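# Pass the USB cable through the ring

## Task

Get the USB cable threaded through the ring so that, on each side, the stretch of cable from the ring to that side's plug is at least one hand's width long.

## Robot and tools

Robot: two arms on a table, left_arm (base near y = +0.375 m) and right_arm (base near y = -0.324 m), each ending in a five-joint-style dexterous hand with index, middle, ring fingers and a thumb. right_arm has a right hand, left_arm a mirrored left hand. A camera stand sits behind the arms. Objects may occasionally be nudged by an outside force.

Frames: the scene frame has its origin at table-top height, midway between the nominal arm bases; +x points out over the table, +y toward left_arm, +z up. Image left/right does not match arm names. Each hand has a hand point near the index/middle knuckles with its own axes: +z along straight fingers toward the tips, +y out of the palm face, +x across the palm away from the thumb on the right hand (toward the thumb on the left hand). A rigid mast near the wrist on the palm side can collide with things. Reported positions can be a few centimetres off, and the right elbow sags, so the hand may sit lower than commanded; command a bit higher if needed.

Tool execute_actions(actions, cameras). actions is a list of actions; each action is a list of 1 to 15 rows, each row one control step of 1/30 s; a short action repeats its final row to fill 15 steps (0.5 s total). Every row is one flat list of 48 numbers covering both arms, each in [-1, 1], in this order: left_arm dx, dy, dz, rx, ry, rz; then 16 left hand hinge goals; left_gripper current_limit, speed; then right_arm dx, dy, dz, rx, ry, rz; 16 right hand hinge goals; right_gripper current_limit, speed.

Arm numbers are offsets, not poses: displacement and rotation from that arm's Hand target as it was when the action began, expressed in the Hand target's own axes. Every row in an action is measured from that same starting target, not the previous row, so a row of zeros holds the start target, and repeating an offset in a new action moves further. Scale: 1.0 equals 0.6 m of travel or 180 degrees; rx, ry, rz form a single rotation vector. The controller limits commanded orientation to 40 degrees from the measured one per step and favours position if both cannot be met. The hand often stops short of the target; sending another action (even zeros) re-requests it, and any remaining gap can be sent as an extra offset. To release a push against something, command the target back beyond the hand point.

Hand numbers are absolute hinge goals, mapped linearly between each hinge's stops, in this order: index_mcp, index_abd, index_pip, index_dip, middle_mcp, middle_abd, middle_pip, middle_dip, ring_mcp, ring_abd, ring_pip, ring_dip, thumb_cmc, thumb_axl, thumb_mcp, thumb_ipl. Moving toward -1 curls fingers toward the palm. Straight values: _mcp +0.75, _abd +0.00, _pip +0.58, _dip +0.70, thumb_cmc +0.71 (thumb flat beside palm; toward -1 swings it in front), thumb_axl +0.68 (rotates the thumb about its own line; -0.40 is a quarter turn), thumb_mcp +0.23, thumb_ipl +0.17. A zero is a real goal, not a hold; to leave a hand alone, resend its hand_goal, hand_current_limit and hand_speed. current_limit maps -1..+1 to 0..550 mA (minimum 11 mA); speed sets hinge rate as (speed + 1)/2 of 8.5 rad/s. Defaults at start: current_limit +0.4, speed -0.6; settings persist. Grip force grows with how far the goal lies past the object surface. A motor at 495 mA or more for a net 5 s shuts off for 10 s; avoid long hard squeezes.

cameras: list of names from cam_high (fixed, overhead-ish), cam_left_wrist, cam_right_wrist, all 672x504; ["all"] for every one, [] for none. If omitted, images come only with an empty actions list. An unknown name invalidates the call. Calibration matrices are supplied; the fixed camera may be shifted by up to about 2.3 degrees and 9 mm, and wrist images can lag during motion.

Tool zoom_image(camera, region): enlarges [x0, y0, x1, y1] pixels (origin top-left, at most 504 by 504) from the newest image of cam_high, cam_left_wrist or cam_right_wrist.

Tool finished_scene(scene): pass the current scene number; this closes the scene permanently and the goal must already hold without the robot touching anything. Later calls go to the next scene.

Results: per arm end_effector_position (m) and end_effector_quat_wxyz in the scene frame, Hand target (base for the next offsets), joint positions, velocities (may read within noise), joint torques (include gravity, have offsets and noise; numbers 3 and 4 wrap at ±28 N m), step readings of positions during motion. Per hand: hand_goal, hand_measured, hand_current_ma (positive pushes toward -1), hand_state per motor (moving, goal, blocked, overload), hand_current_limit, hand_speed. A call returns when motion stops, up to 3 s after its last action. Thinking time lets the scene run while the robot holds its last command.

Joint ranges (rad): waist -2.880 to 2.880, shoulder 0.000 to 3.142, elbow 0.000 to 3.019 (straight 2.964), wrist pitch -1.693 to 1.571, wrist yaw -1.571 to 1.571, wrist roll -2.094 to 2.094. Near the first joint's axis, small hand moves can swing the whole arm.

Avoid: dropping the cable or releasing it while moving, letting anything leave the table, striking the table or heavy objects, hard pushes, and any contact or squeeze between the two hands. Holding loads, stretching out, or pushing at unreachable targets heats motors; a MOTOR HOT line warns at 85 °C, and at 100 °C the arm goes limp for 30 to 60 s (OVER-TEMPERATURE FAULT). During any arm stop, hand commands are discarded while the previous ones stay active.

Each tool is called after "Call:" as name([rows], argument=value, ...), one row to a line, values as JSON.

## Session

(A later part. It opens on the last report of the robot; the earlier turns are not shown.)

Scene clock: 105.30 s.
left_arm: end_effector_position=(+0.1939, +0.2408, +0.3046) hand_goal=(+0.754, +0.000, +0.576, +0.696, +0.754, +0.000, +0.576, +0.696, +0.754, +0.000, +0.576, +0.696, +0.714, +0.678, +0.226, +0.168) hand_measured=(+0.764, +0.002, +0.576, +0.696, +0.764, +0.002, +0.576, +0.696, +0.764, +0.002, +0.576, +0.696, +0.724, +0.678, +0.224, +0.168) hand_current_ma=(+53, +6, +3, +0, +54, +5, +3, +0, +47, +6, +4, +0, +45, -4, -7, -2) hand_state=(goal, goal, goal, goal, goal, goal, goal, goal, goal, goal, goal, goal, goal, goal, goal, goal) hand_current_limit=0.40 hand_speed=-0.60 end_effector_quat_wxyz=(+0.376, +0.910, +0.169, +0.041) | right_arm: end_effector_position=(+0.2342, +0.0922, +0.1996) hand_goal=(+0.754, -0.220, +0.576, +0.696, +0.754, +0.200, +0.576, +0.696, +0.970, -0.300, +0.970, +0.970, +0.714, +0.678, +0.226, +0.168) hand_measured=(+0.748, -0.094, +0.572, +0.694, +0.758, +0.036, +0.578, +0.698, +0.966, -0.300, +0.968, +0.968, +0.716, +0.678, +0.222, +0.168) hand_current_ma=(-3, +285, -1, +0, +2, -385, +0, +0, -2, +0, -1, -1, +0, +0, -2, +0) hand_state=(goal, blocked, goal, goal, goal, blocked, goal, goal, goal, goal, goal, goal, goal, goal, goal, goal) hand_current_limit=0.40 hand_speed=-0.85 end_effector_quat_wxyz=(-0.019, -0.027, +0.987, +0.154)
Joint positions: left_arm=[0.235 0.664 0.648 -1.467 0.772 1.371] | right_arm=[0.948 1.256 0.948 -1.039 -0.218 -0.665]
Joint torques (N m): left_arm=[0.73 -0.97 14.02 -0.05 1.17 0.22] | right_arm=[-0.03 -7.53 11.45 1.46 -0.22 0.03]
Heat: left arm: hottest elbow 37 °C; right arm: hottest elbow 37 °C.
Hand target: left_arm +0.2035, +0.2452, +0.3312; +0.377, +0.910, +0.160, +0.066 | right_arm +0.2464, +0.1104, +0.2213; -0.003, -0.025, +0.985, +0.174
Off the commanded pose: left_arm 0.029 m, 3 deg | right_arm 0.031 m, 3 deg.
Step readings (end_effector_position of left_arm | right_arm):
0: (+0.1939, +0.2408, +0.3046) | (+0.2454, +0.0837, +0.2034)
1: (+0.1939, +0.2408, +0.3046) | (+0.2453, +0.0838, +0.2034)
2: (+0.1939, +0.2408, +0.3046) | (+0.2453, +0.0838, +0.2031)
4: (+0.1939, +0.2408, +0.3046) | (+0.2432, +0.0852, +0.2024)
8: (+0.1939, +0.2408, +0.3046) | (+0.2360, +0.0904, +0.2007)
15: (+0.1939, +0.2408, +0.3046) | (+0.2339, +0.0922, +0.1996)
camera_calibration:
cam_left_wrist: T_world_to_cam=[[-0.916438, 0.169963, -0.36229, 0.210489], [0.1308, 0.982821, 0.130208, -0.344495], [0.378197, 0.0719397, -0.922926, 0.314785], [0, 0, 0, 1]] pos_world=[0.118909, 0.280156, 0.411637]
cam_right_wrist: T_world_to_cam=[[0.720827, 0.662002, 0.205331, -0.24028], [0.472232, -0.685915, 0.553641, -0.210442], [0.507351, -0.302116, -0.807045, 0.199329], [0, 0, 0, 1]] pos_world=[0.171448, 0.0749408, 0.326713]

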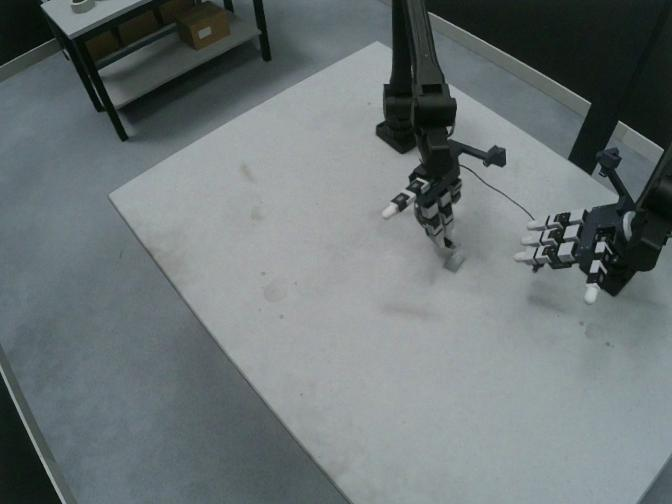

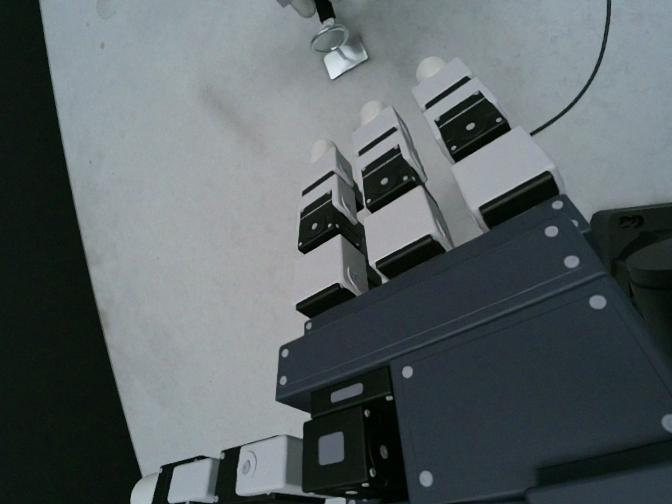

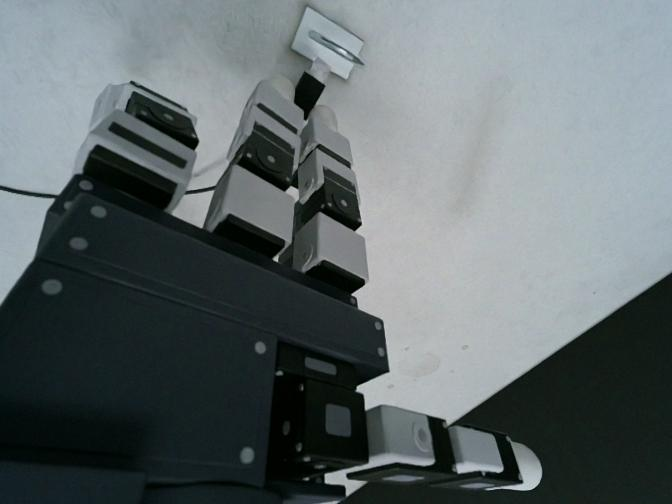

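Call:
execute_actions([
  [[0,0,0,0,0,0,0.754,0,0.576,0.696,0.754,0,0.576,0.696,0.754,0,0.576,0.696,0.714,0.678,0.226,0.168,0.4,-0.6,-0.0045,0.0218,0.0027,0,0,0,0.754,-0.22,0.576,0.696,0.754,0.2,0.576,0.696,0.97,-0.3,0.97,0.97,0.714,0.678,0.226,0.168,0.4,-0.85]],
], cameras=["cam_high","cam_left_wrist","cam_right_wrist"])

Call:
zoom_image(camera="cam_high", region=[430, 225, 480, 265])

Call:
zoom_image(camera="cam_left_wrist", region=[290, 0, 370, 60])

Call:
zoom_image(camera="cam_right_wrist", region=[260, 0, 380, 90])

Scene clock: 106.40 s.
left_arm: end_effector_position=(+0.1939, +0.2408, +0.3046) hand_goal=(+0.754, +0.000, +0.576, +0.696, +0.754, +0.000, +0.576, +0.696, +0.754, +0.000, +0.576, +0.696, +0.714, +0.678, +0.226, +0.168) hand_measured=(+0.764, +0.002, +0.576, +0.696, +0.764, +0.002, +0.576, +0.696, +0.764, +0.002, +0.576, +0.696, +0.724, +0.678, +0.224, +0.168) hand_current_ma=(+53, +6, +3, +0, +54, +5, +3, +0, +47, +6, +4, +0, +45, -4, -7, -2) hand_state=(goal, goal, goal, goal, goal, goal, goal, goal, goal, goal, goal, goal, goal, goal, goal, goal) hand_current_limit=0.40 hand_speed=-0.60 end_effector_quat_wxyz=(+0.376, +0.910, +0.169, +0.041) | right_arm: end_effector_position=(+0.2388, +0.1054, +0.2044) hand_goal=(+0.754, -0.220, +0.576, +0.696, +0.754, +0.200, +0.576, +0.696, +0.970, -0.300, +0.970, +0.970, +0.714, +0.678, +0.226, +0.168) hand_measured=(+0.748, -0.094, +0.572, +0.694, +0.758, +0.036, +0.578, +0.698, +0.966, -0.300, +0.968, +0.968, +0.716, +0.678, +0.222, +0.168) hand_current_ma=(-3, +285, -1, +0, +2, -385, +0, +0, -2, +0, -1, -1, +0, +0, -2, +0) hand_state=(goal, blocked, goal, goal, goal, blocked, goal, goal, goal, goal, goal, goal, goal, goal, goal, goal) hand_current_limit=0.40 hand_speed=-0.85 end_effector_quat_wxyz=(-0.017, -0.026, +0.987, +0.156)
Joint positions: left_arm=[0.235 0.664 0.648 -1.467 0.772 1.371] | right_arm=[0.96 1.284 0.985 -1.038 -0.214 -0.649]
Joint torques (N m): left_arm=[0.73 -0.91 14.05 -0.05 1.16 0.21] | right_arm=[0.79 -8.29 11.29 1.43 -0.19 -0.01]
Heat: left arm: hottest elbow 37 °C; right arm: hottest elbow 38 °C.
Hand target: left_arm +0.2035, +0.2452, +0.3312; +0.377, +0.910, +0.160, +0.066 | right_arm +0.2483, +0.1233, +0.2241; -0.004, -0.025, +0.985, +0.173
Off the commanded pose: left_arm 0.029 m, 3 deg | right_arm 0.029 m, 3 deg.
Step readings (end_effector_position of left_arm | right_arm):
0: (+0.1939, +0.2408, +0.3046) | (+0.2343, +0.0922, +0.1996)
1: (+0.1939, +0.2408, +0.3046) | (+0.2343, +0.0923, +0.1998)
2: (+0.1939, +0.2408, +0.3046) | (+0.2347, +0.0928, +0.2000)
4: (+0.1939, +0.2408, +0.3046) | (+0.2357, +0.0961, +0.2015)
8: (+0.1939, +0.2408, +0.3046) | (+0.2385, +0.1031, +0.2046)
15: (+0.1939, +0.2408, +0.3046) | (+0.2387, +0.1054, +0.2046)
camera_calibration:
cam_left_wrist: T_world_to_cam=[[-0.916438, 0.169963, -0.36229, 0.210489], [0.1308, 0.982821, 0.130208, -0.344495], [0.378197, 0.0719397, -0.922926, 0.314785], [0, 0, 0, 1]] pos_world=[0.118909, 0.280156, 0.411637]
cam_right_wrist: T_world_to_cam=[[0.722514, 0.658649, 0.210131, -0.254285], [0.467935, -0.689629, 0.552675, -0.204603], [0.508931, -0.300988, -0.806471, 0.204206], [0, 0, 0, 1]] pos_world=[0.175538, 0.0878473, 0.331198]

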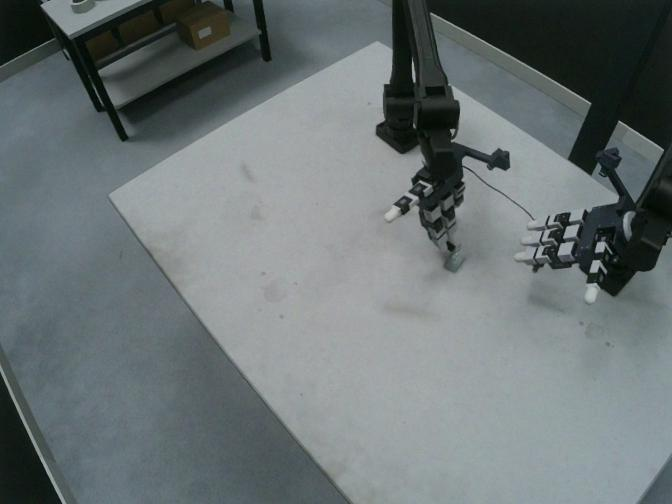

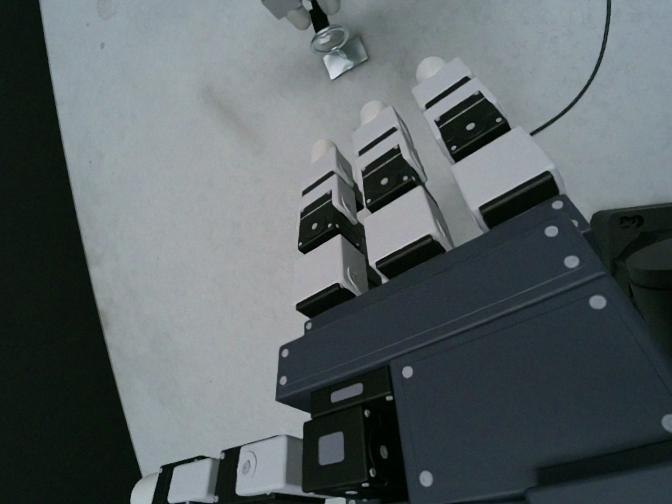

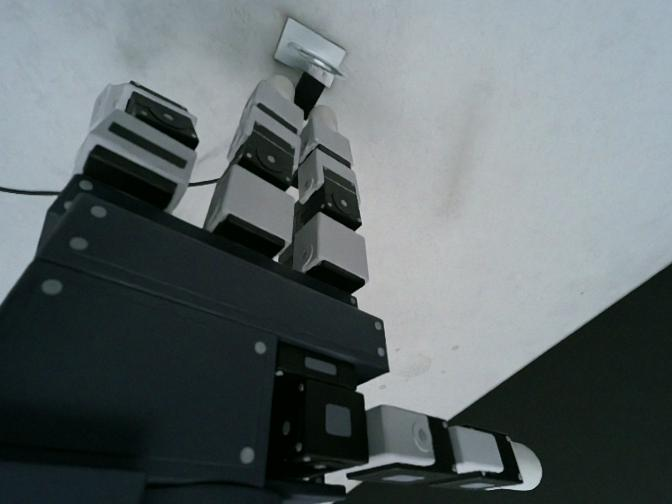

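Scaled by 10.080 from the camera's 672x504 image, which has a finer 960x720 frame.

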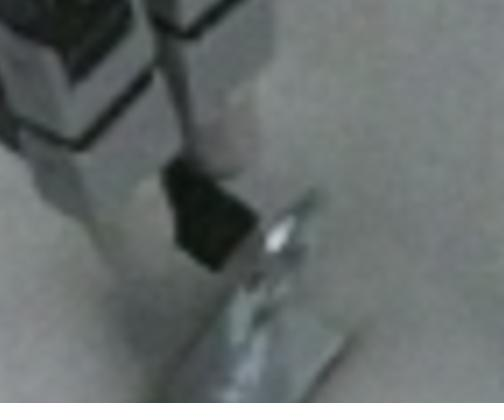

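Scaled by 6.300 from the camera's 672x504 image, which has a finer 960x720 frame.

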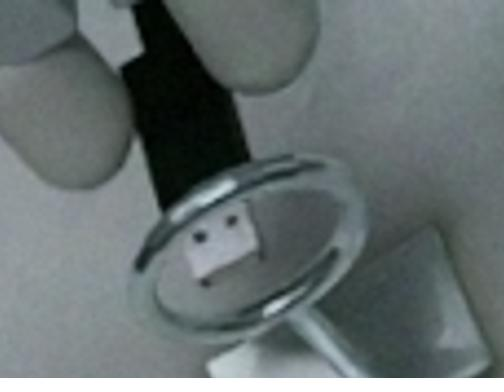

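Scaled by 4.200 from the camera's 672x504 image, which has a finer 960x720 frame.

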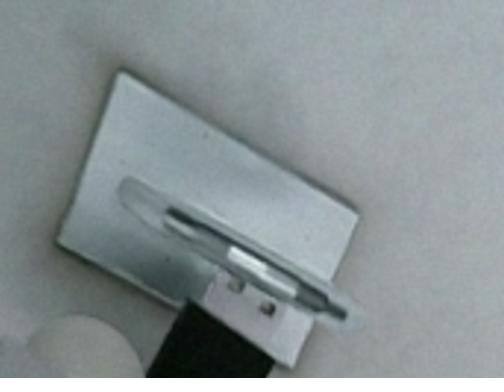

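Call:
execute_actions([
  [[0,0,0,0,0,0,0.754,0,0.576,0.696,0.754,0,0.576,0.696,0.754,0,0.576,0.696,0.714,0.678,0.226,0.168,0.4,-0.6,0.0067,0.009,0.007,0,0,0,0.754,-0.22,0.576,0.696,0.754,0.2,0.576,0.696,0.97,-0.3,0.97,0.97,0.714,0.678,0.226,0.168,0.4,-0.85]],
], cameras=["cam_high","cam_left_wrist","cam_right_wrist"])

Call:
zoom_image(camera="cam_left_wrist", region=[290, 0, 370, 60])

Call:
zoom_image(camera="cam_right_wrist", region=[260, 0, 380, 90])

Scene clock: 107.53 s.
left_arm: end_effector_position=(+0.1939, +0.2408, +0.3046) hand_goal=(+0.754, +0.000, +0.576, +0.696, +0.754, +0.000, +0.576, +0.696, +0.754, +0.000, +0.576, +0.696, +0.714, +0.678, +0.226, +0.168) hand_measured=(+0.764, +0.002, +0.576, +0.696, +0.764, +0.002, +0.576, +0.696, +0.764, +0.002, +0.576, +0.696, +0.724, +0.678, +0.224, +0.168) hand_current_ma=(+53, +6, +3, +0, +54, +5, +3, +0, +47, +6, +4, +0, +45, -4, -7, -2) hand_state=(goal, goal, goal, goal, goal, goal, goal, goal, goal, goal, goal, goal, goal, goal, goal, goal) hand_current_limit=0.40 hand_speed=-0.60 end_effector_quat_wxyz=(+0.376, +0.910, +0.169, +0.041) | right_arm: end_effector_position=(+0.2336, +0.1110, +0.2010) hand_goal=(+0.754, -0.220, +0.576, +0.696, +0.754, +0.200, +0.576, +0.696, +0.970, -0.300, +0.970, +0.970, +0.714, +0.678, +0.226, +0.168) hand_measured=(+0.748, -0.094, +0.572, +0.694, +0.758, +0.036, +0.578, +0.698, +0.966, -0.300, +0.968, +0.968, +0.716, +0.678, +0.222, +0.168) hand_current_ma=(-3, +285, -1, +0, +2, -385, +0, +0, -2, +0, -1, -1, +0, +0, -2, +0) hand_state=(goal, blocked, goal, goal, goal, blocked, goal, goal, goal, goal, goal, goal, goal, goal, goal, goal) hand_current_limit=0.40 hand_speed=-0.85 end_effector_quat_wxyz=(-0.018, -0.026, +0.988, +0.154)
Joint positions: left_arm=[0.235 0.664 0.648 -1.467 0.772 1.371] | right_arm=[0.981 1.293 0.985 -1.03 -0.209 -0.63]
Joint torques (N m): left_arm=[0.79 -0.97 14.06 -0.08 1.16 0.22] | right_arm=[-0.09 -8.76 11.19 1.37 -0.21 0.1]
Heat: left arm: hottest elbow 37 °C; right arm: hottest elbow 38 °C.
Hand target: left_arm +0.2035, +0.2452, +0.3312; +0.377, +0.910, +0.160, +0.066 | right_arm +0.2440, +0.1297, +0.2220; -0.004, -0.025, +0.985, +0.173
Off the commanded pose: left_arm 0.029 m, 3 deg | right_arm 0.030 m, 3 deg.
Step readings (end_effector_position of left_arm | right_arm):
0: (+0.1939, +0.2408, +0.3046) | (+0.2389, +0.1054, +0.2044)
1: (+0.1939, +0.2408, +0.3046) | (+0.2389, +0.1053, +0.2044)
2: (+0.1939, +0.2408, +0.3046) | (+0.2385, +0.1057, +0.2042)
4: (+0.1939, +0.2408, +0.3046) | (+0.2380, +0.1066, +0.2038)
8: (+0.1939, +0.2408, +0.3046) | (+0.2346, +0.1098, +0.2021)
15: (+0.1939, +0.2408, +0.3046) | (+0.2334, +0.1110, +0.2009)
camera_calibration:
cam_left_wrist: T_world_to_cam=[[-0.916438, 0.169963, -0.36229, 0.210489], [0.1308, 0.982821, 0.130208, -0.344495], [0.378197, 0.0719397, -0.922926, 0.314785], [0, 0, 0, 1]] pos_world=[0.118909, 0.280156, 0.411637]
cam_right_wrist: T_world_to_cam=[[0.721825, 0.660639, 0.206214, -0.252743], [0.469907, -0.686596, 0.554773, -0.197672], [0.508091, -0.303548, -0.806041, 0.206224], [0, 0, 0, 1]] pos_world=[0.170543, 0.0938499, 0.328007]

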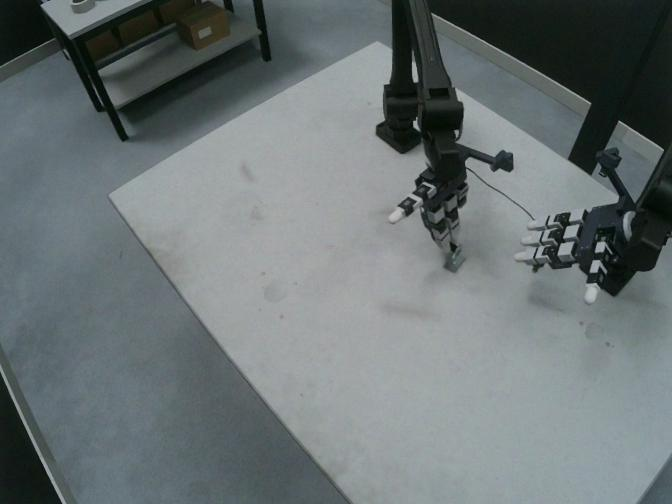

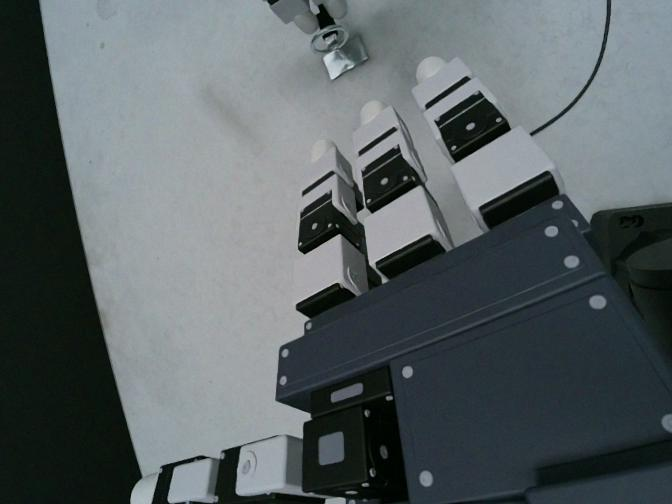

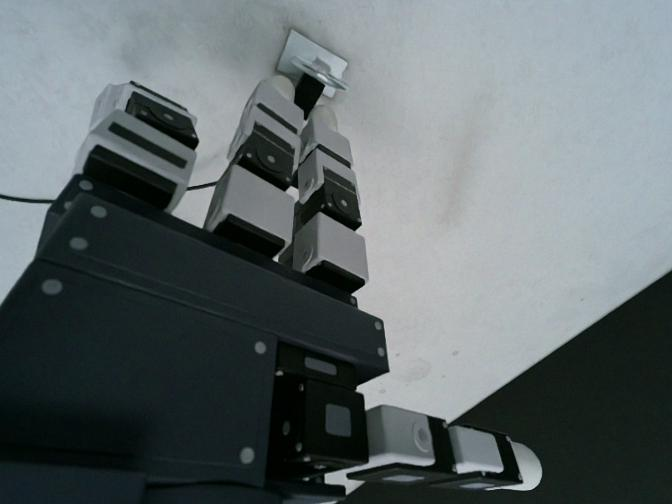

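Scaled by 6.300 from the camera's 672x504 image, which has a finer 960x720 frame.

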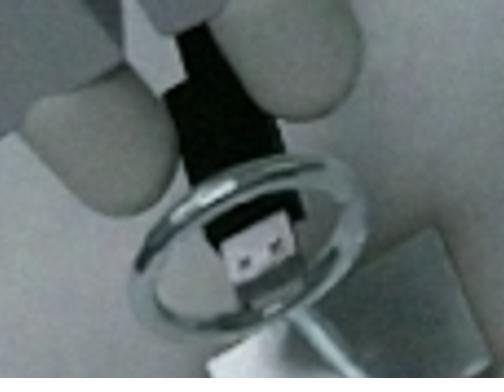

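Scaled by 4.200 from the camera's 672x504 image, which has a finer 960x720 frame.

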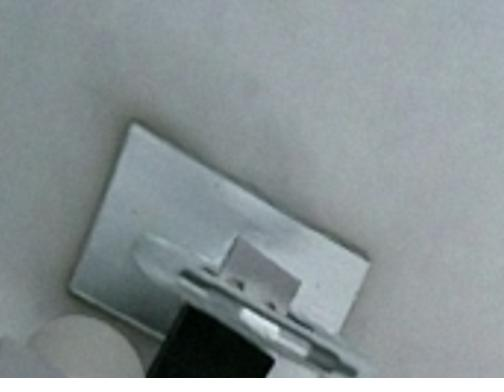

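Call:
execute_actions([
  [[0,0,0,0,0,0,0.754,0,0.576,0.696,0.754,0,0.576,0.696,0.754,0,0.576,0.696,0.714,0.678,0.226,0.168,0.4,-0.6,0.0002,0.0148,0.0068,0,0,0,0.754,-0.22,0.576,0.696,0.754,0.2,0.576,0.696,0.97,-0.3,0.97,0.97,0.714,0.678,0.226,0.168,0.4,-0.85]],
], cameras=["cam_high","cam_left_wrist","cam_right_wrist"])

Call:
zoom_image(camera="cam_high", region=[430, 225, 480, 265])

Call:
zoom_image(camera="cam_left_wrist", region=[290, 0, 370, 60])

Call:
zoom_image(camera="cam_right_wrist", region=[260, 20, 380, 110])

Scene clock: 108.57 s.
left_arm: end_effector_position=(+0.1939, +0.2408, +0.3046) hand_goal=(+0.754, +0.000, +0.576, +0.696, +0.754, +0.000, +0.576, +0.696, +0.754, +0.000, +0.576, +0.696, +0.714, +0.678, +0.226, +0.168) hand_measured=(+0.764, +0.002, +0.576, +0.696, +0.764, +0.002, +0.576, +0.696, +0.764, +0.002, +0.576, +0.696, +0.724, +0.678, +0.224, +0.168) hand_current_ma=(+53, +6, +3, +0, +54, +5, +3, +0, +47, +6, +4, +0, +45, -4, -7, -2) hand_state=(goal, goal, goal, goal, goal, goal, goal, goal, goal, goal, goal, goal, goal, goal, goal, goal) hand_current_limit=0.40 hand_speed=-0.60 end_effector_quat_wxyz=(+0.376, +0.910, +0.169, +0.041) | right_arm: end_effector_position=(+0.2344, +0.1205, +0.2013) hand_goal=(+0.754, -0.220, +0.576, +0.696, +0.754, +0.200, +0.576, +0.696, +0.970, -0.300, +0.970, +0.970, +0.714, +0.678, +0.226, +0.168) hand_measured=(+0.750, -0.094, +0.572, +0.694, +0.758, +0.036, +0.578, +0.698, +0.966, -0.300, +0.968, +0.968, +0.716, +0.678, +0.222, +0.168) hand_current_ma=(-2, +285, -1, +0, +2, -385, +0, +0, -2, +0, -1, -1, +0, +0, -2, +0) hand_state=(goal, blocked, goal, goal, goal, blocked, goal, goal, goal, goal, goal, goal, goal, goal, goal, goal) hand_current_limit=0.40 hand_speed=-0.85 end_effector_quat_wxyz=(-0.016, -0.025, +0.987, +0.155)
Joint positions: left_arm=[0.235 0.664 0.648 -1.467 0.772 1.371] | right_arm=[0.995 1.313 1.003 -1.022 -0.204 -0.615]
Joint torques (N m): left_arm=[0.79 -0.97 14.01 -0.02 1.17 0.23] | right_arm=[0.67 -8.41 11.34 1.39 -0.26 0.05]
Heat: left arm: hottest elbow 37 °C; right arm: hottest elbow 38 °C.
Hand target: left_arm +0.2035, +0.2452, +0.3312; +0.377, +0.910, +0.160, +0.066 | right_arm +0.2435, +0.1394, +0.2214; -0.003, -0.025, +0.985, +0.174
Off the commanded pose: left_arm 0.029 m, 3 deg | right_arm 0.029 m, 3 deg.
Step readings (end_effector_position of left_arm | right_arm):
0: (+0.1939, +0.2408, +0.3046) | (+0.2336, +0.1110, +0.2010)
1: (+0.1939, +0.2408, +0.3046) | (+0.2336, +0.1110, +0.2010)
2: (+0.1939, +0.2408, +0.3046) | (+0.2337, +0.1113, +0.2011)
4: (+0.1939, +0.2408, +0.3046) | (+0.2339, +0.1132, +0.2012)
8: (+0.1939, +0.2408, +0.3046) | (+0.2344, +0.1190, +0.2021)
15: (+0.1939, +0.2408, +0.3046) | (+0.2343, +0.1205, +0.2013)
camera_calibration:
cam_left_wrist: T_world_to_cam=[[-0.916438, 0.169963, -0.36229, 0.210489], [0.1308, 0.982821, 0.130208, -0.344495], [0.378197, 0.0719397, -0.922926, 0.314785], [0, 0, 0, 1]] pos_world=[0.118909, 0.280156, 0.411637]
cam_right_wrist: T_world_to_cam=[[0.722573, 0.658956, 0.208963, -0.260186], [0.467192, -0.688285, 0.554973, -0.190923], [0.509529, -0.303383, -0.805195, 0.208359], [0, 0, 0, 1]] pos_world=[0.171036, 0.103255, 0.328096]

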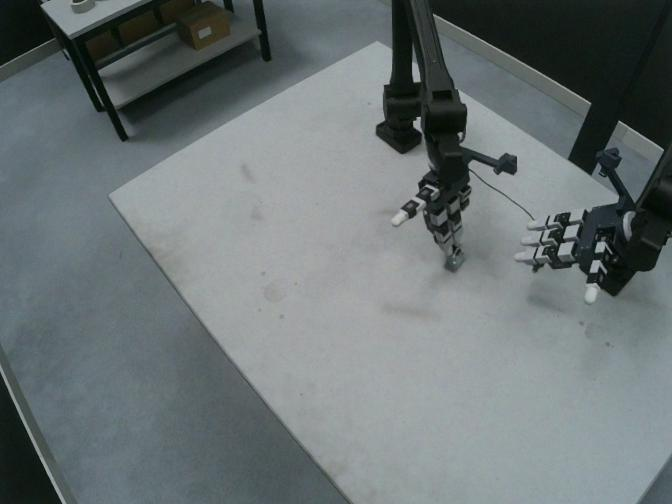

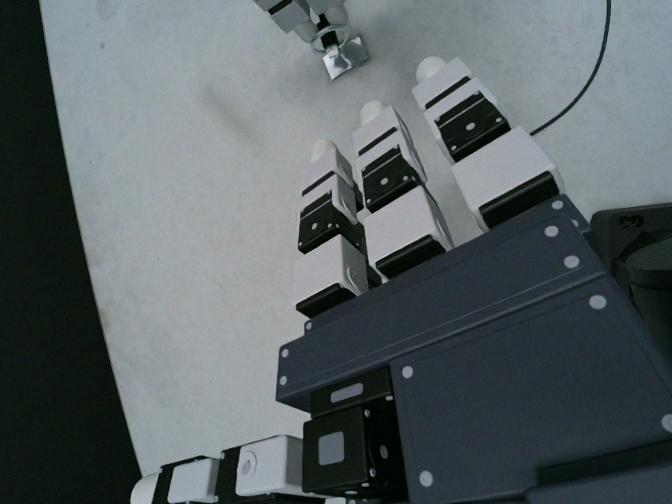

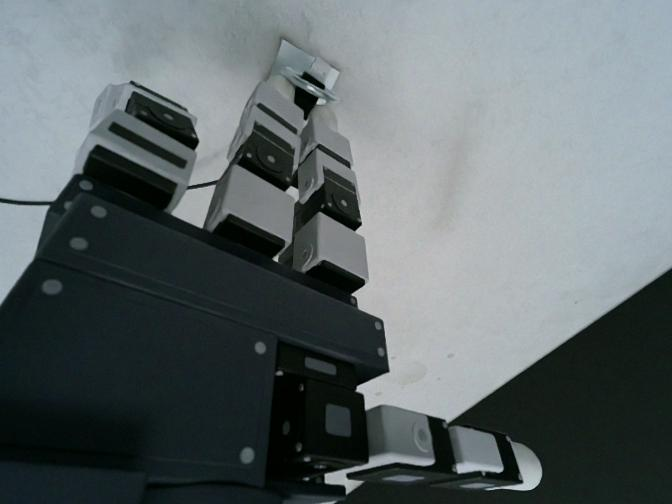

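Scaled by 10.080 from the camera's 672x504 image, which has a finer 960x720 frame.

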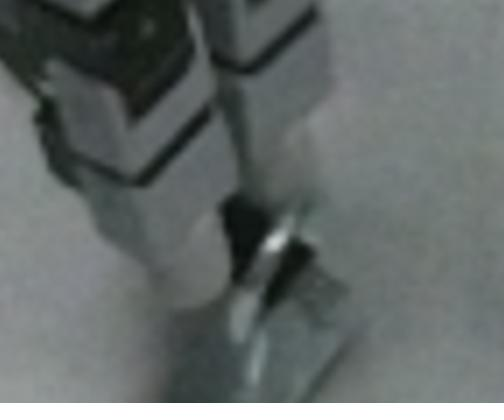

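Scaled by 6.300 from the camera's 672x504 image, which has a finer 960x720 frame.

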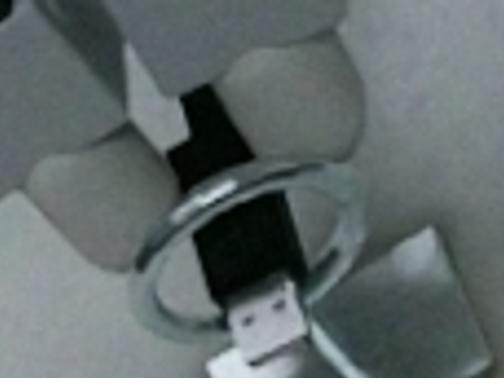

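Scaled by 4.200 from the camera's 672x504 image, which has a finer 960x720 frame.

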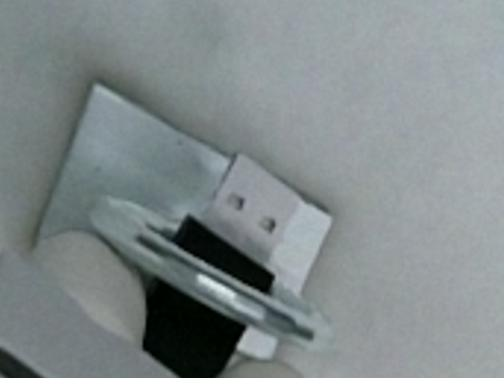

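Call:
execute_actions([
  [[0.0017,-0.054,-0.028,-0.083,-0.019,0.02,0.754,0,0.576,0.696,0.754,0,0.576,0.696,0.754,0,0.576,0.696,0.714,0.678,0.226,0.168,0.4,-0.6,0,0,0,0,0,0,0.754,-0.22,0.576,0.696,0.754,0.2,0.576,0.696,0.97,-0.3,0.97,0.97,0.714,0.678,0.226,0.168,0.4,-0.85]],
], cameras=["cam_high","cam_left_wrist"])

Scene clock: 111.67 s.
left_arm: end_effector_position=(+0.1901, +0.2739, +0.3142) hand_goal=(+0.754, +0.000, +0.576, +0.696, +0.754, +0.000, +0.576, +0.696, +0.754, +0.000, +0.576, +0.696, +0.714, +0.678, +0.226, +0.168) hand_measured=(+0.764, +0.002, +0.576, +0.696, +0.764, +0.002, +0.576, +0.696, +0.764, +0.002, +0.576, +0.696, +0.724, +0.678, +0.224, +0.168) hand_current_ma=(+47, +6, +3, +0, +50, +5, +3, +0, +46, +6, +4, +0, +45, -4, -12, -2) hand_state=(goal, goal, goal, goal, goal, goal, goal, goal, goal, goal, goal, goal, goal, goal, goal, goal) hand_current_limit=0.40 hand_speed=-0.60 end_effector_quat_wxyz=(+0.494, +0.858, +0.121, +0.072) | right_arm: end_effector_position=(+0.2344, +0.1205, +0.2013) hand_goal=(+0.754, -0.220, +0.576, +0.696, +0.754, +0.200, +0.576, +0.696, +0.970, -0.300, +0.970, +0.970, +0.714, +0.678, +0.226, +0.168) hand_measured=(+0.750, -0.094, +0.572, +0.694, +0.758, +0.036, +0.578, +0.698, +0.966, -0.300, +0.968, +0.968, +0.716, +0.678, +0.222, +0.168) hand_current_ma=(-2, +285, -1, +0, +2, -385, +0, +0, -2, +0, -1, -1, +0, +0, -2, +0) hand_state=(goal, blocked, goal, goal, goal, blocked, goal, goal, goal, goal, goal, goal, goal, goal, goal, goal) hand_current_limit=0.40 hand_speed=-0.85 end_effector_quat_wxyz=(-0.016, -0.025, +0.988, +0.155)
Joint positions: left_arm=[0.509 0.853 0.6 -1.638 1.015 1.947] | right_arm=[0.995 1.313 1.003 -1.022 -0.204 -0.615]
Joint torques (N m): left_arm=[0.73 -2.14 9.68 -0.77 1.06 0.2] | right_arm=[1.08 -8.06 11.17 1.5 -0.2 0.09]
Heat: left arm: hottest elbow 38 °C; right arm: hottest elbow 38 °C.
Hand target: left_arm +0.1925, +0.2782, +0.3200; +0.494, +0.860, +0.110, +0.071 | right_arm +0.2435, +0.1394, +0.2214; -0.003, -0.025, +0.985, +0.174
Off the commanded pose: left_arm 0.008 m, 1 deg | right_arm 0.029 m, 3 deg.
Step readings (end_effector_position of left_arm | right_arm):
0: (+0.1939, +0.2408, +0.3046) | (+0.2344, +0.1205, +0.2013)
1: (+0.1939, +0.2406, +0.3053) | (+0.2344, +0.1205, +0.2013)
2: (+0.1939, +0.2406, +0.3111) | (+0.2344, +0.1205, +0.2013)
4: (+0.1980, +0.2490, +0.3249) | (+0.2344, +0.1205, +0.2013)
8: (+0.2035, +0.2729, +0.3284) | (+0.2344, +0.1205, +0.2013)
15: (+0.1994, +0.2779, +0.3151) | (+0.2344, +0.1205, +0.2013)
camera_calibration:
cam_left_wrist: T_world_to_cam=[[-0.847869, 0.113629, -0.517886, 0.256115], [0.184121, 0.979079, -0.0866193, -0.318888], [0.497209, -0.168796, -0.851053, 0.343423], [0, 0, 0, 1]] pos_world=[0.105113, 0.341083, 0.397287]
Images, in order (width x height): cam_high 672x504, cam_left_wrist 672x504.

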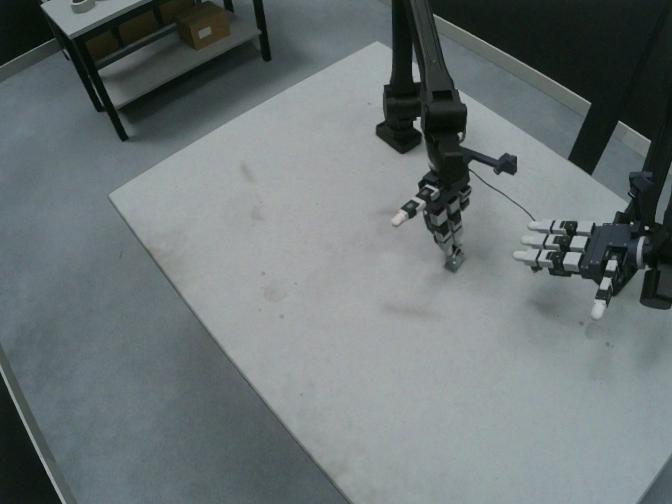

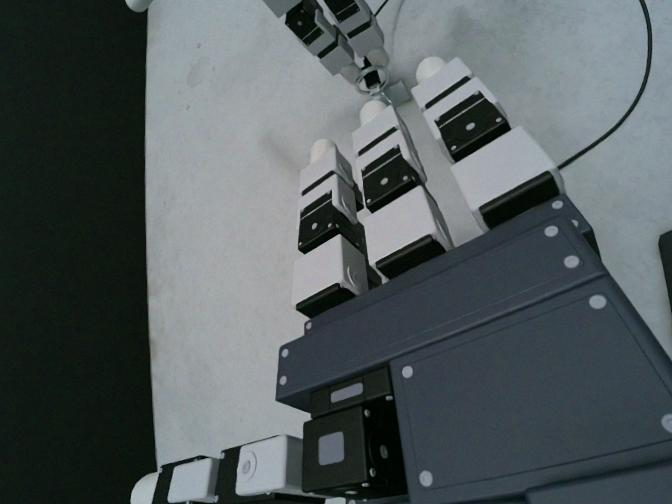

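Call:
zoom_image(camera="cam_high", region=[430, 180, 620, 322])

Call:
zoom_image(camera="cam_left_wrist", region=[290, 40, 450, 160])

Scaled by 2.653 from the camera's 672x504 image, which has a finer 960x720 frame.

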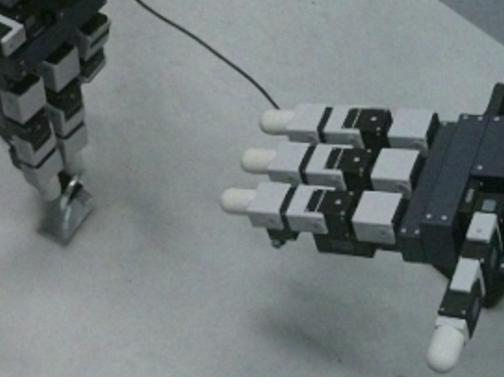

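Scaled by 3.150 from the camera's 672x504 image, which has a finer 960x720 frame.

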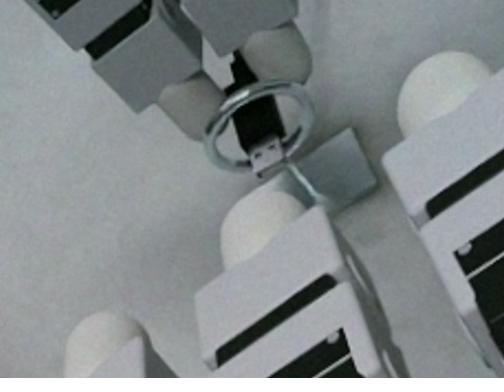

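Call:
execute_actions([
  [[-0.006,-0.0467,0.0855,0,0,0,0.754,0.06,0.576,0.696,0.754,-0.06,0.576,0.696,0.754,-0.1,0.576,0.696,0.714,0.678,0.226,0.168,0.4,-0.6,0,0,0,0,0,0,0.754,-0.22,0.576,0.696,0.754,0.2,0.576,0.696,0.97,-0.3,0.97,0.97,0.714,0.678,0.226,0.168,0.4,-0.85]],
], cameras=["cam_high","cam_left_wrist"])

Scene clock: 114.93 s.
left_arm: end_effector_position=(+0.1973, +0.2523, +0.2693) hand_goal=(+0.754, +0.060, +0.576, +0.696, +0.754, -0.060, +0.576, +0.696, +0.754, -0.100, +0.576, +0.696, +0.714, +0.678, +0.226, +0.168) hand_measured=(+0.764, +0.056, +0.576, +0.696, +0.764, -0.058, +0.576, +0.696, +0.764, -0.098, +0.576, +0.696, +0.724, +0.678, +0.224, +0.168) hand_current_ma=(+47, -13, +3, +0, +50, +9, +3, +0, +46, +11, +4, +0, +45, -4, -12, -2) hand_state=(goal, goal, goal, goal, goal, goal, goal, goal, goal, goal, goal, goal, goal, goal, goal, goal) hand_current_limit=0.40 hand_speed=-0.60 end_effector_quat_wxyz=(+0.494, +0.860, +0.112, +0.068) | right_arm: end_effector_position=(+0.2344, +0.1205, +0.2013) hand_goal=(+0.754, -0.220, +0.576, +0.696, +0.754, +0.200, +0.576, +0.696, +0.970, -0.300, +0.970, +0.970, +0.714, +0.678, +0.226, +0.168) hand_measured=(+0.750, -0.094, +0.572, +0.694, +0.758, +0.036, +0.578, +0.698, +0.966, -0.300, +0.968, +0.968, +0.716, +0.678, +0.222, +0.168) hand_current_ma=(-2, +285, -1, +0, +2, -385, +0, +0, -2, +0, -1, -1, +0, +0, -2, +0) hand_state=(goal, blocked, goal, goal, goal, blocked, goal, goal, goal, goal, goal, goal, goal, goal, goal, goal) hand_current_limit=0.40 hand_speed=-0.85 end_effector_quat_wxyz=(-0.016, -0.025, +0.988, +0.155)
Joint positions: left_arm=[0.376 0.859 0.489 -1.335 1.038 1.733] | right_arm=[0.995 1.313 1.003 -1.022 -0.204 -0.615]
Joint torques (N m): left_arm=[-1.49 -3.43 7.94 0.4 1.47 -0.09] | right_arm=[0.67 -8.76 11.07 1.54 -0.21 0.07]
Heat: left arm: hottest elbow 37 °C; right arm: hottest elbow 38 °C.
Hand target: left_arm +0.1977, +0.2482, +0.2701; +0.494, +0.859, +0.110, +0.071 | right_arm +0.2435, +0.1394, +0.2214; -0.003, -0.025, +0.985, +0.174
Off the commanded pose: left_arm 0.004 m, 0 deg | right_arm 0.029 m, 3 deg.
Step readings (end_effector_position of left_arm | right_arm):
0: (+0.1901, +0.2739, +0.3142) | (+0.2344, +0.1205, +0.2013)
1: (+0.1901, +0.2739, +0.3142) | (+0.2344, +0.1205, +0.2013)
2: (+0.1904, +0.2739, +0.3126) | (+0.2344, +0.1205, +0.2013)
4: (+0.1905, +0.2717, +0.3043) | (+0.2344, +0.1205, +0.2013)
8: (+0.1842, +0.2594, +0.2792) | (+0.2344, +0.1205, +0.2013)
15: (+0.1898, +0.2518, +0.2707) | (+0.2344, +0.1205, +0.2013)
camera_calibration:
cam_left_wrist: T_world_to_cam=[[-0.844299, 0.132426, -0.519253, 0.236356], [0.203938, 0.975474, -0.0828235, -0.306987], [0.495549, -0.175823, -0.850598, 0.3], [0, 0, 0, 1]] pos_world=[0.113496, 0.320905, 0.352482]
Images, in order (width x height): cam_high 672x504, cam_left_wrist 672x504.

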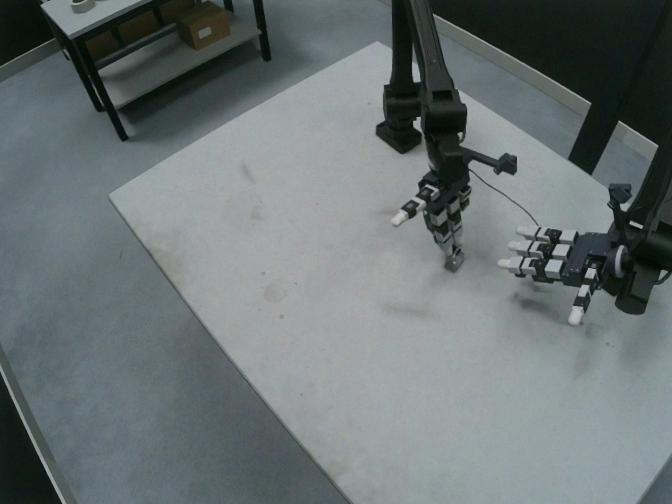

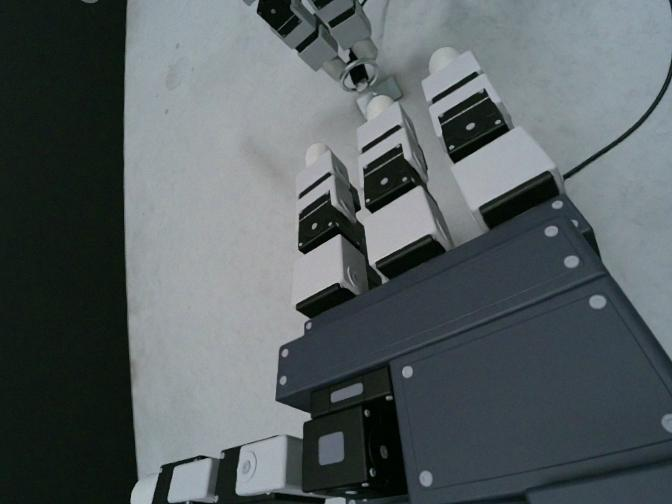

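Call:
execute_actions([
  [[-0.006,-0.0467,0.0855,0,0,0,0.754,0.06,0.576,0.696,0.754,-0.06,0.576,0.696,0.754,-0.1,0.576,0.696,0.714,0.678,0.226,0.168,0.4,-0.6,0,0,0,0,0,0,0.754,-0.22,0.576,0.696,0.754,0.2,0.576,0.696,0.97,-0.3,0.97,0.97,0.714,0.678,0.226,0.168,0.4,-0.85]],
], cameras=["cam_high","cam_left_wrist"])

Call:
zoom_image(camera="cam_high", region=[430, 200, 590, 320])

Call:
zoom_image(camera="cam_left_wrist", region=[290, 40, 450, 160])

Scene clock: 116.40 s.
left_arm: end_effector_position=(+0.2010, +0.2225, +0.2192) hand_goal=(+0.754, +0.060, +0.576, +0.696, +0.754, -0.060, +0.576, +0.696, +0.754, -0.100, +0.576, +0.696, +0.714, +0.678, +0.226, +0.168) hand_measured=(+0.764, +0.058, +0.576, +0.696, +0.764, -0.058, +0.576, +0.696, +0.764, -0.098, +0.576, +0.696, +0.724, +0.678, +0.224, +0.168) hand_current_ma=(+47, -10, +3, +0, +50, +8, +3, +0, +46, +10, +4, +0, +45, -4, -12, -2) hand_state=(goal, goal, goal, goal, goal, goal, goal, goal, goal, goal, goal, goal, goal, goal, goal, goal) hand_current_limit=0.40 hand_speed=-0.60 end_effector_quat_wxyz=(+0.495, +0.859, +0.110, +0.062) | right_arm: end_effector_position=(+0.2344, +0.1205, +0.2013) hand_goal=(+0.754, -0.220, +0.576, +0.696, +0.754, +0.200, +0.576, +0.696, +0.970, -0.300, +0.970, +0.970, +0.714, +0.678, +0.226, +0.168) hand_measured=(+0.750, -0.094, +0.572, +0.694, +0.758, +0.036, +0.578, +0.698, +0.966, -0.300, +0.968, +0.968, +0.716, +0.678, +0.222, +0.168) hand_current_ma=(-2, +285, -1, +0, +2, -385, +0, +0, -2, +0, -1, -1, +0, +0, -2, +0) hand_state=(goal, blocked, goal, goal, goal, blocked, goal, goal, goal, goal, goal, goal, goal, goal, goal, goal) hand_current_limit=0.40 hand_speed=-0.85 end_effector_quat_wxyz=(-0.016, -0.025, +0.988, +0.155)
Joint positions: left_arm=[0.203 0.867 0.346 -0.912 1.04 1.409] | right_arm=[0.995 1.313 1.003 -1.022 -0.204 -0.615]
Joint torques (N m): left_arm=[-1.49 -3.37 8.09 0.92 1.11 -0.12] | right_arm=[0.56 -9.23 11.18 1.61 -0.2 0.04]
Heat: left arm: hottest elbow 37 °C; right arm: hottest elbow 39 °C.
Hand target: left_arm +0.2027, +0.2182, +0.2199; +0.494, +0.860, +0.110, +0.071 | right_arm +0.2435, +0.1394, +0.2214; -0.003, -0.025, +0.985, +0.174
Off the commanded pose: left_arm 0.005 m, 1 deg | right_arm 0.029 m, 3 deg.
Step readings (end_effector_position of left_arm | right_arm):
0: (+0.1973, +0.2523, +0.2693) | (+0.2344, +0.1205, +0.2013)
1: (+0.1972, +0.2522, +0.2687) | (+0.2344, +0.1205, +0.2013)
2: (+0.1972, +0.2511, +0.2663) | (+0.2344, +0.1205, +0.2013)
4: (+0.1953, +0.2462, +0.2561) | (+0.2344, +0.1205, +0.2013)
8: (+0.1854, +0.2317, +0.2308) | (+0.2344, +0.1205, +0.2013)
15: (+0.1931, +0.2232, +0.2222) | (+0.2344, +0.1205, +0.2013)
camera_calibration:
cam_left_wrist: T_world_to_cam=[[-0.847071, 0.137709, -0.51333, 0.215433], [0.211932, 0.973257, -0.088627, -0.282672], [0.487397, -0.183864, -0.853603, 0.254403], [0, 0, 0, 1]] pos_world=[0.118399, 0.292221, 0.302695]
Images, in order (width x height): cam_high 672x504, cam_left_wrist 672x504.

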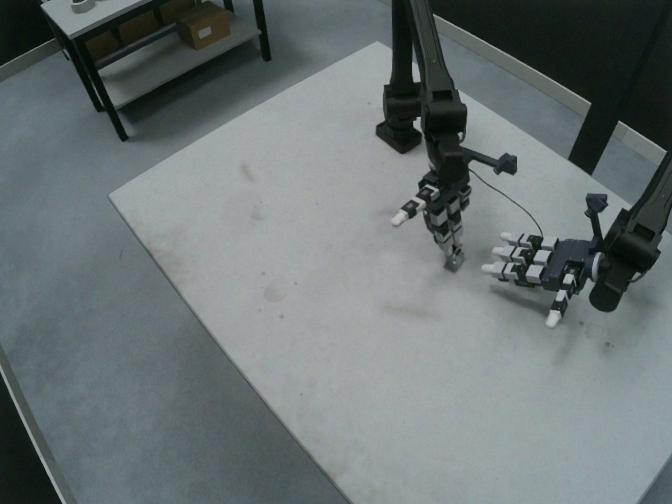

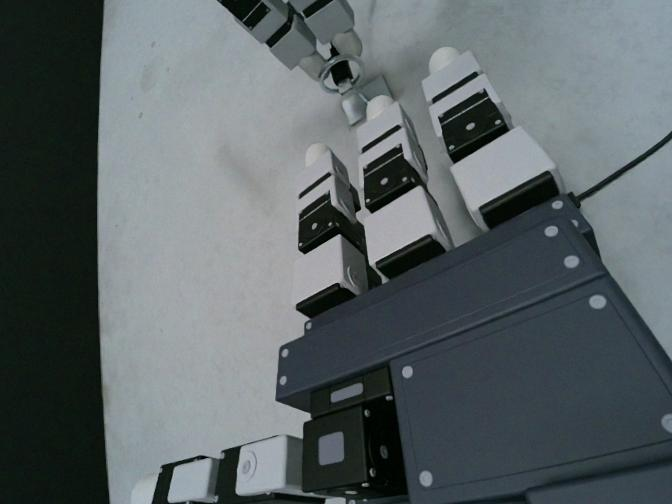

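Scaled by 3.150 from the camera's 672x504 image, which has a finer 960x720 frame.

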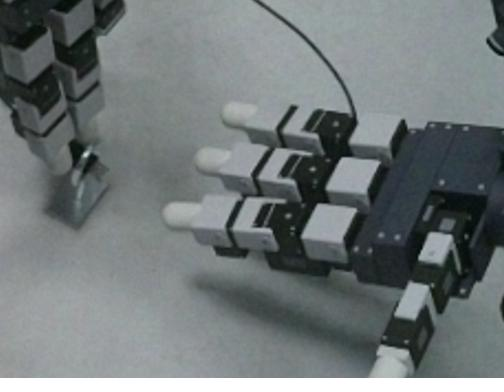

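Scaled by 3.150 from the camera's 672x504 image, which has a finer 960x720 frame.

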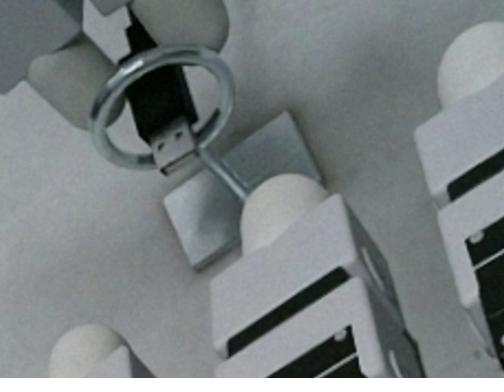

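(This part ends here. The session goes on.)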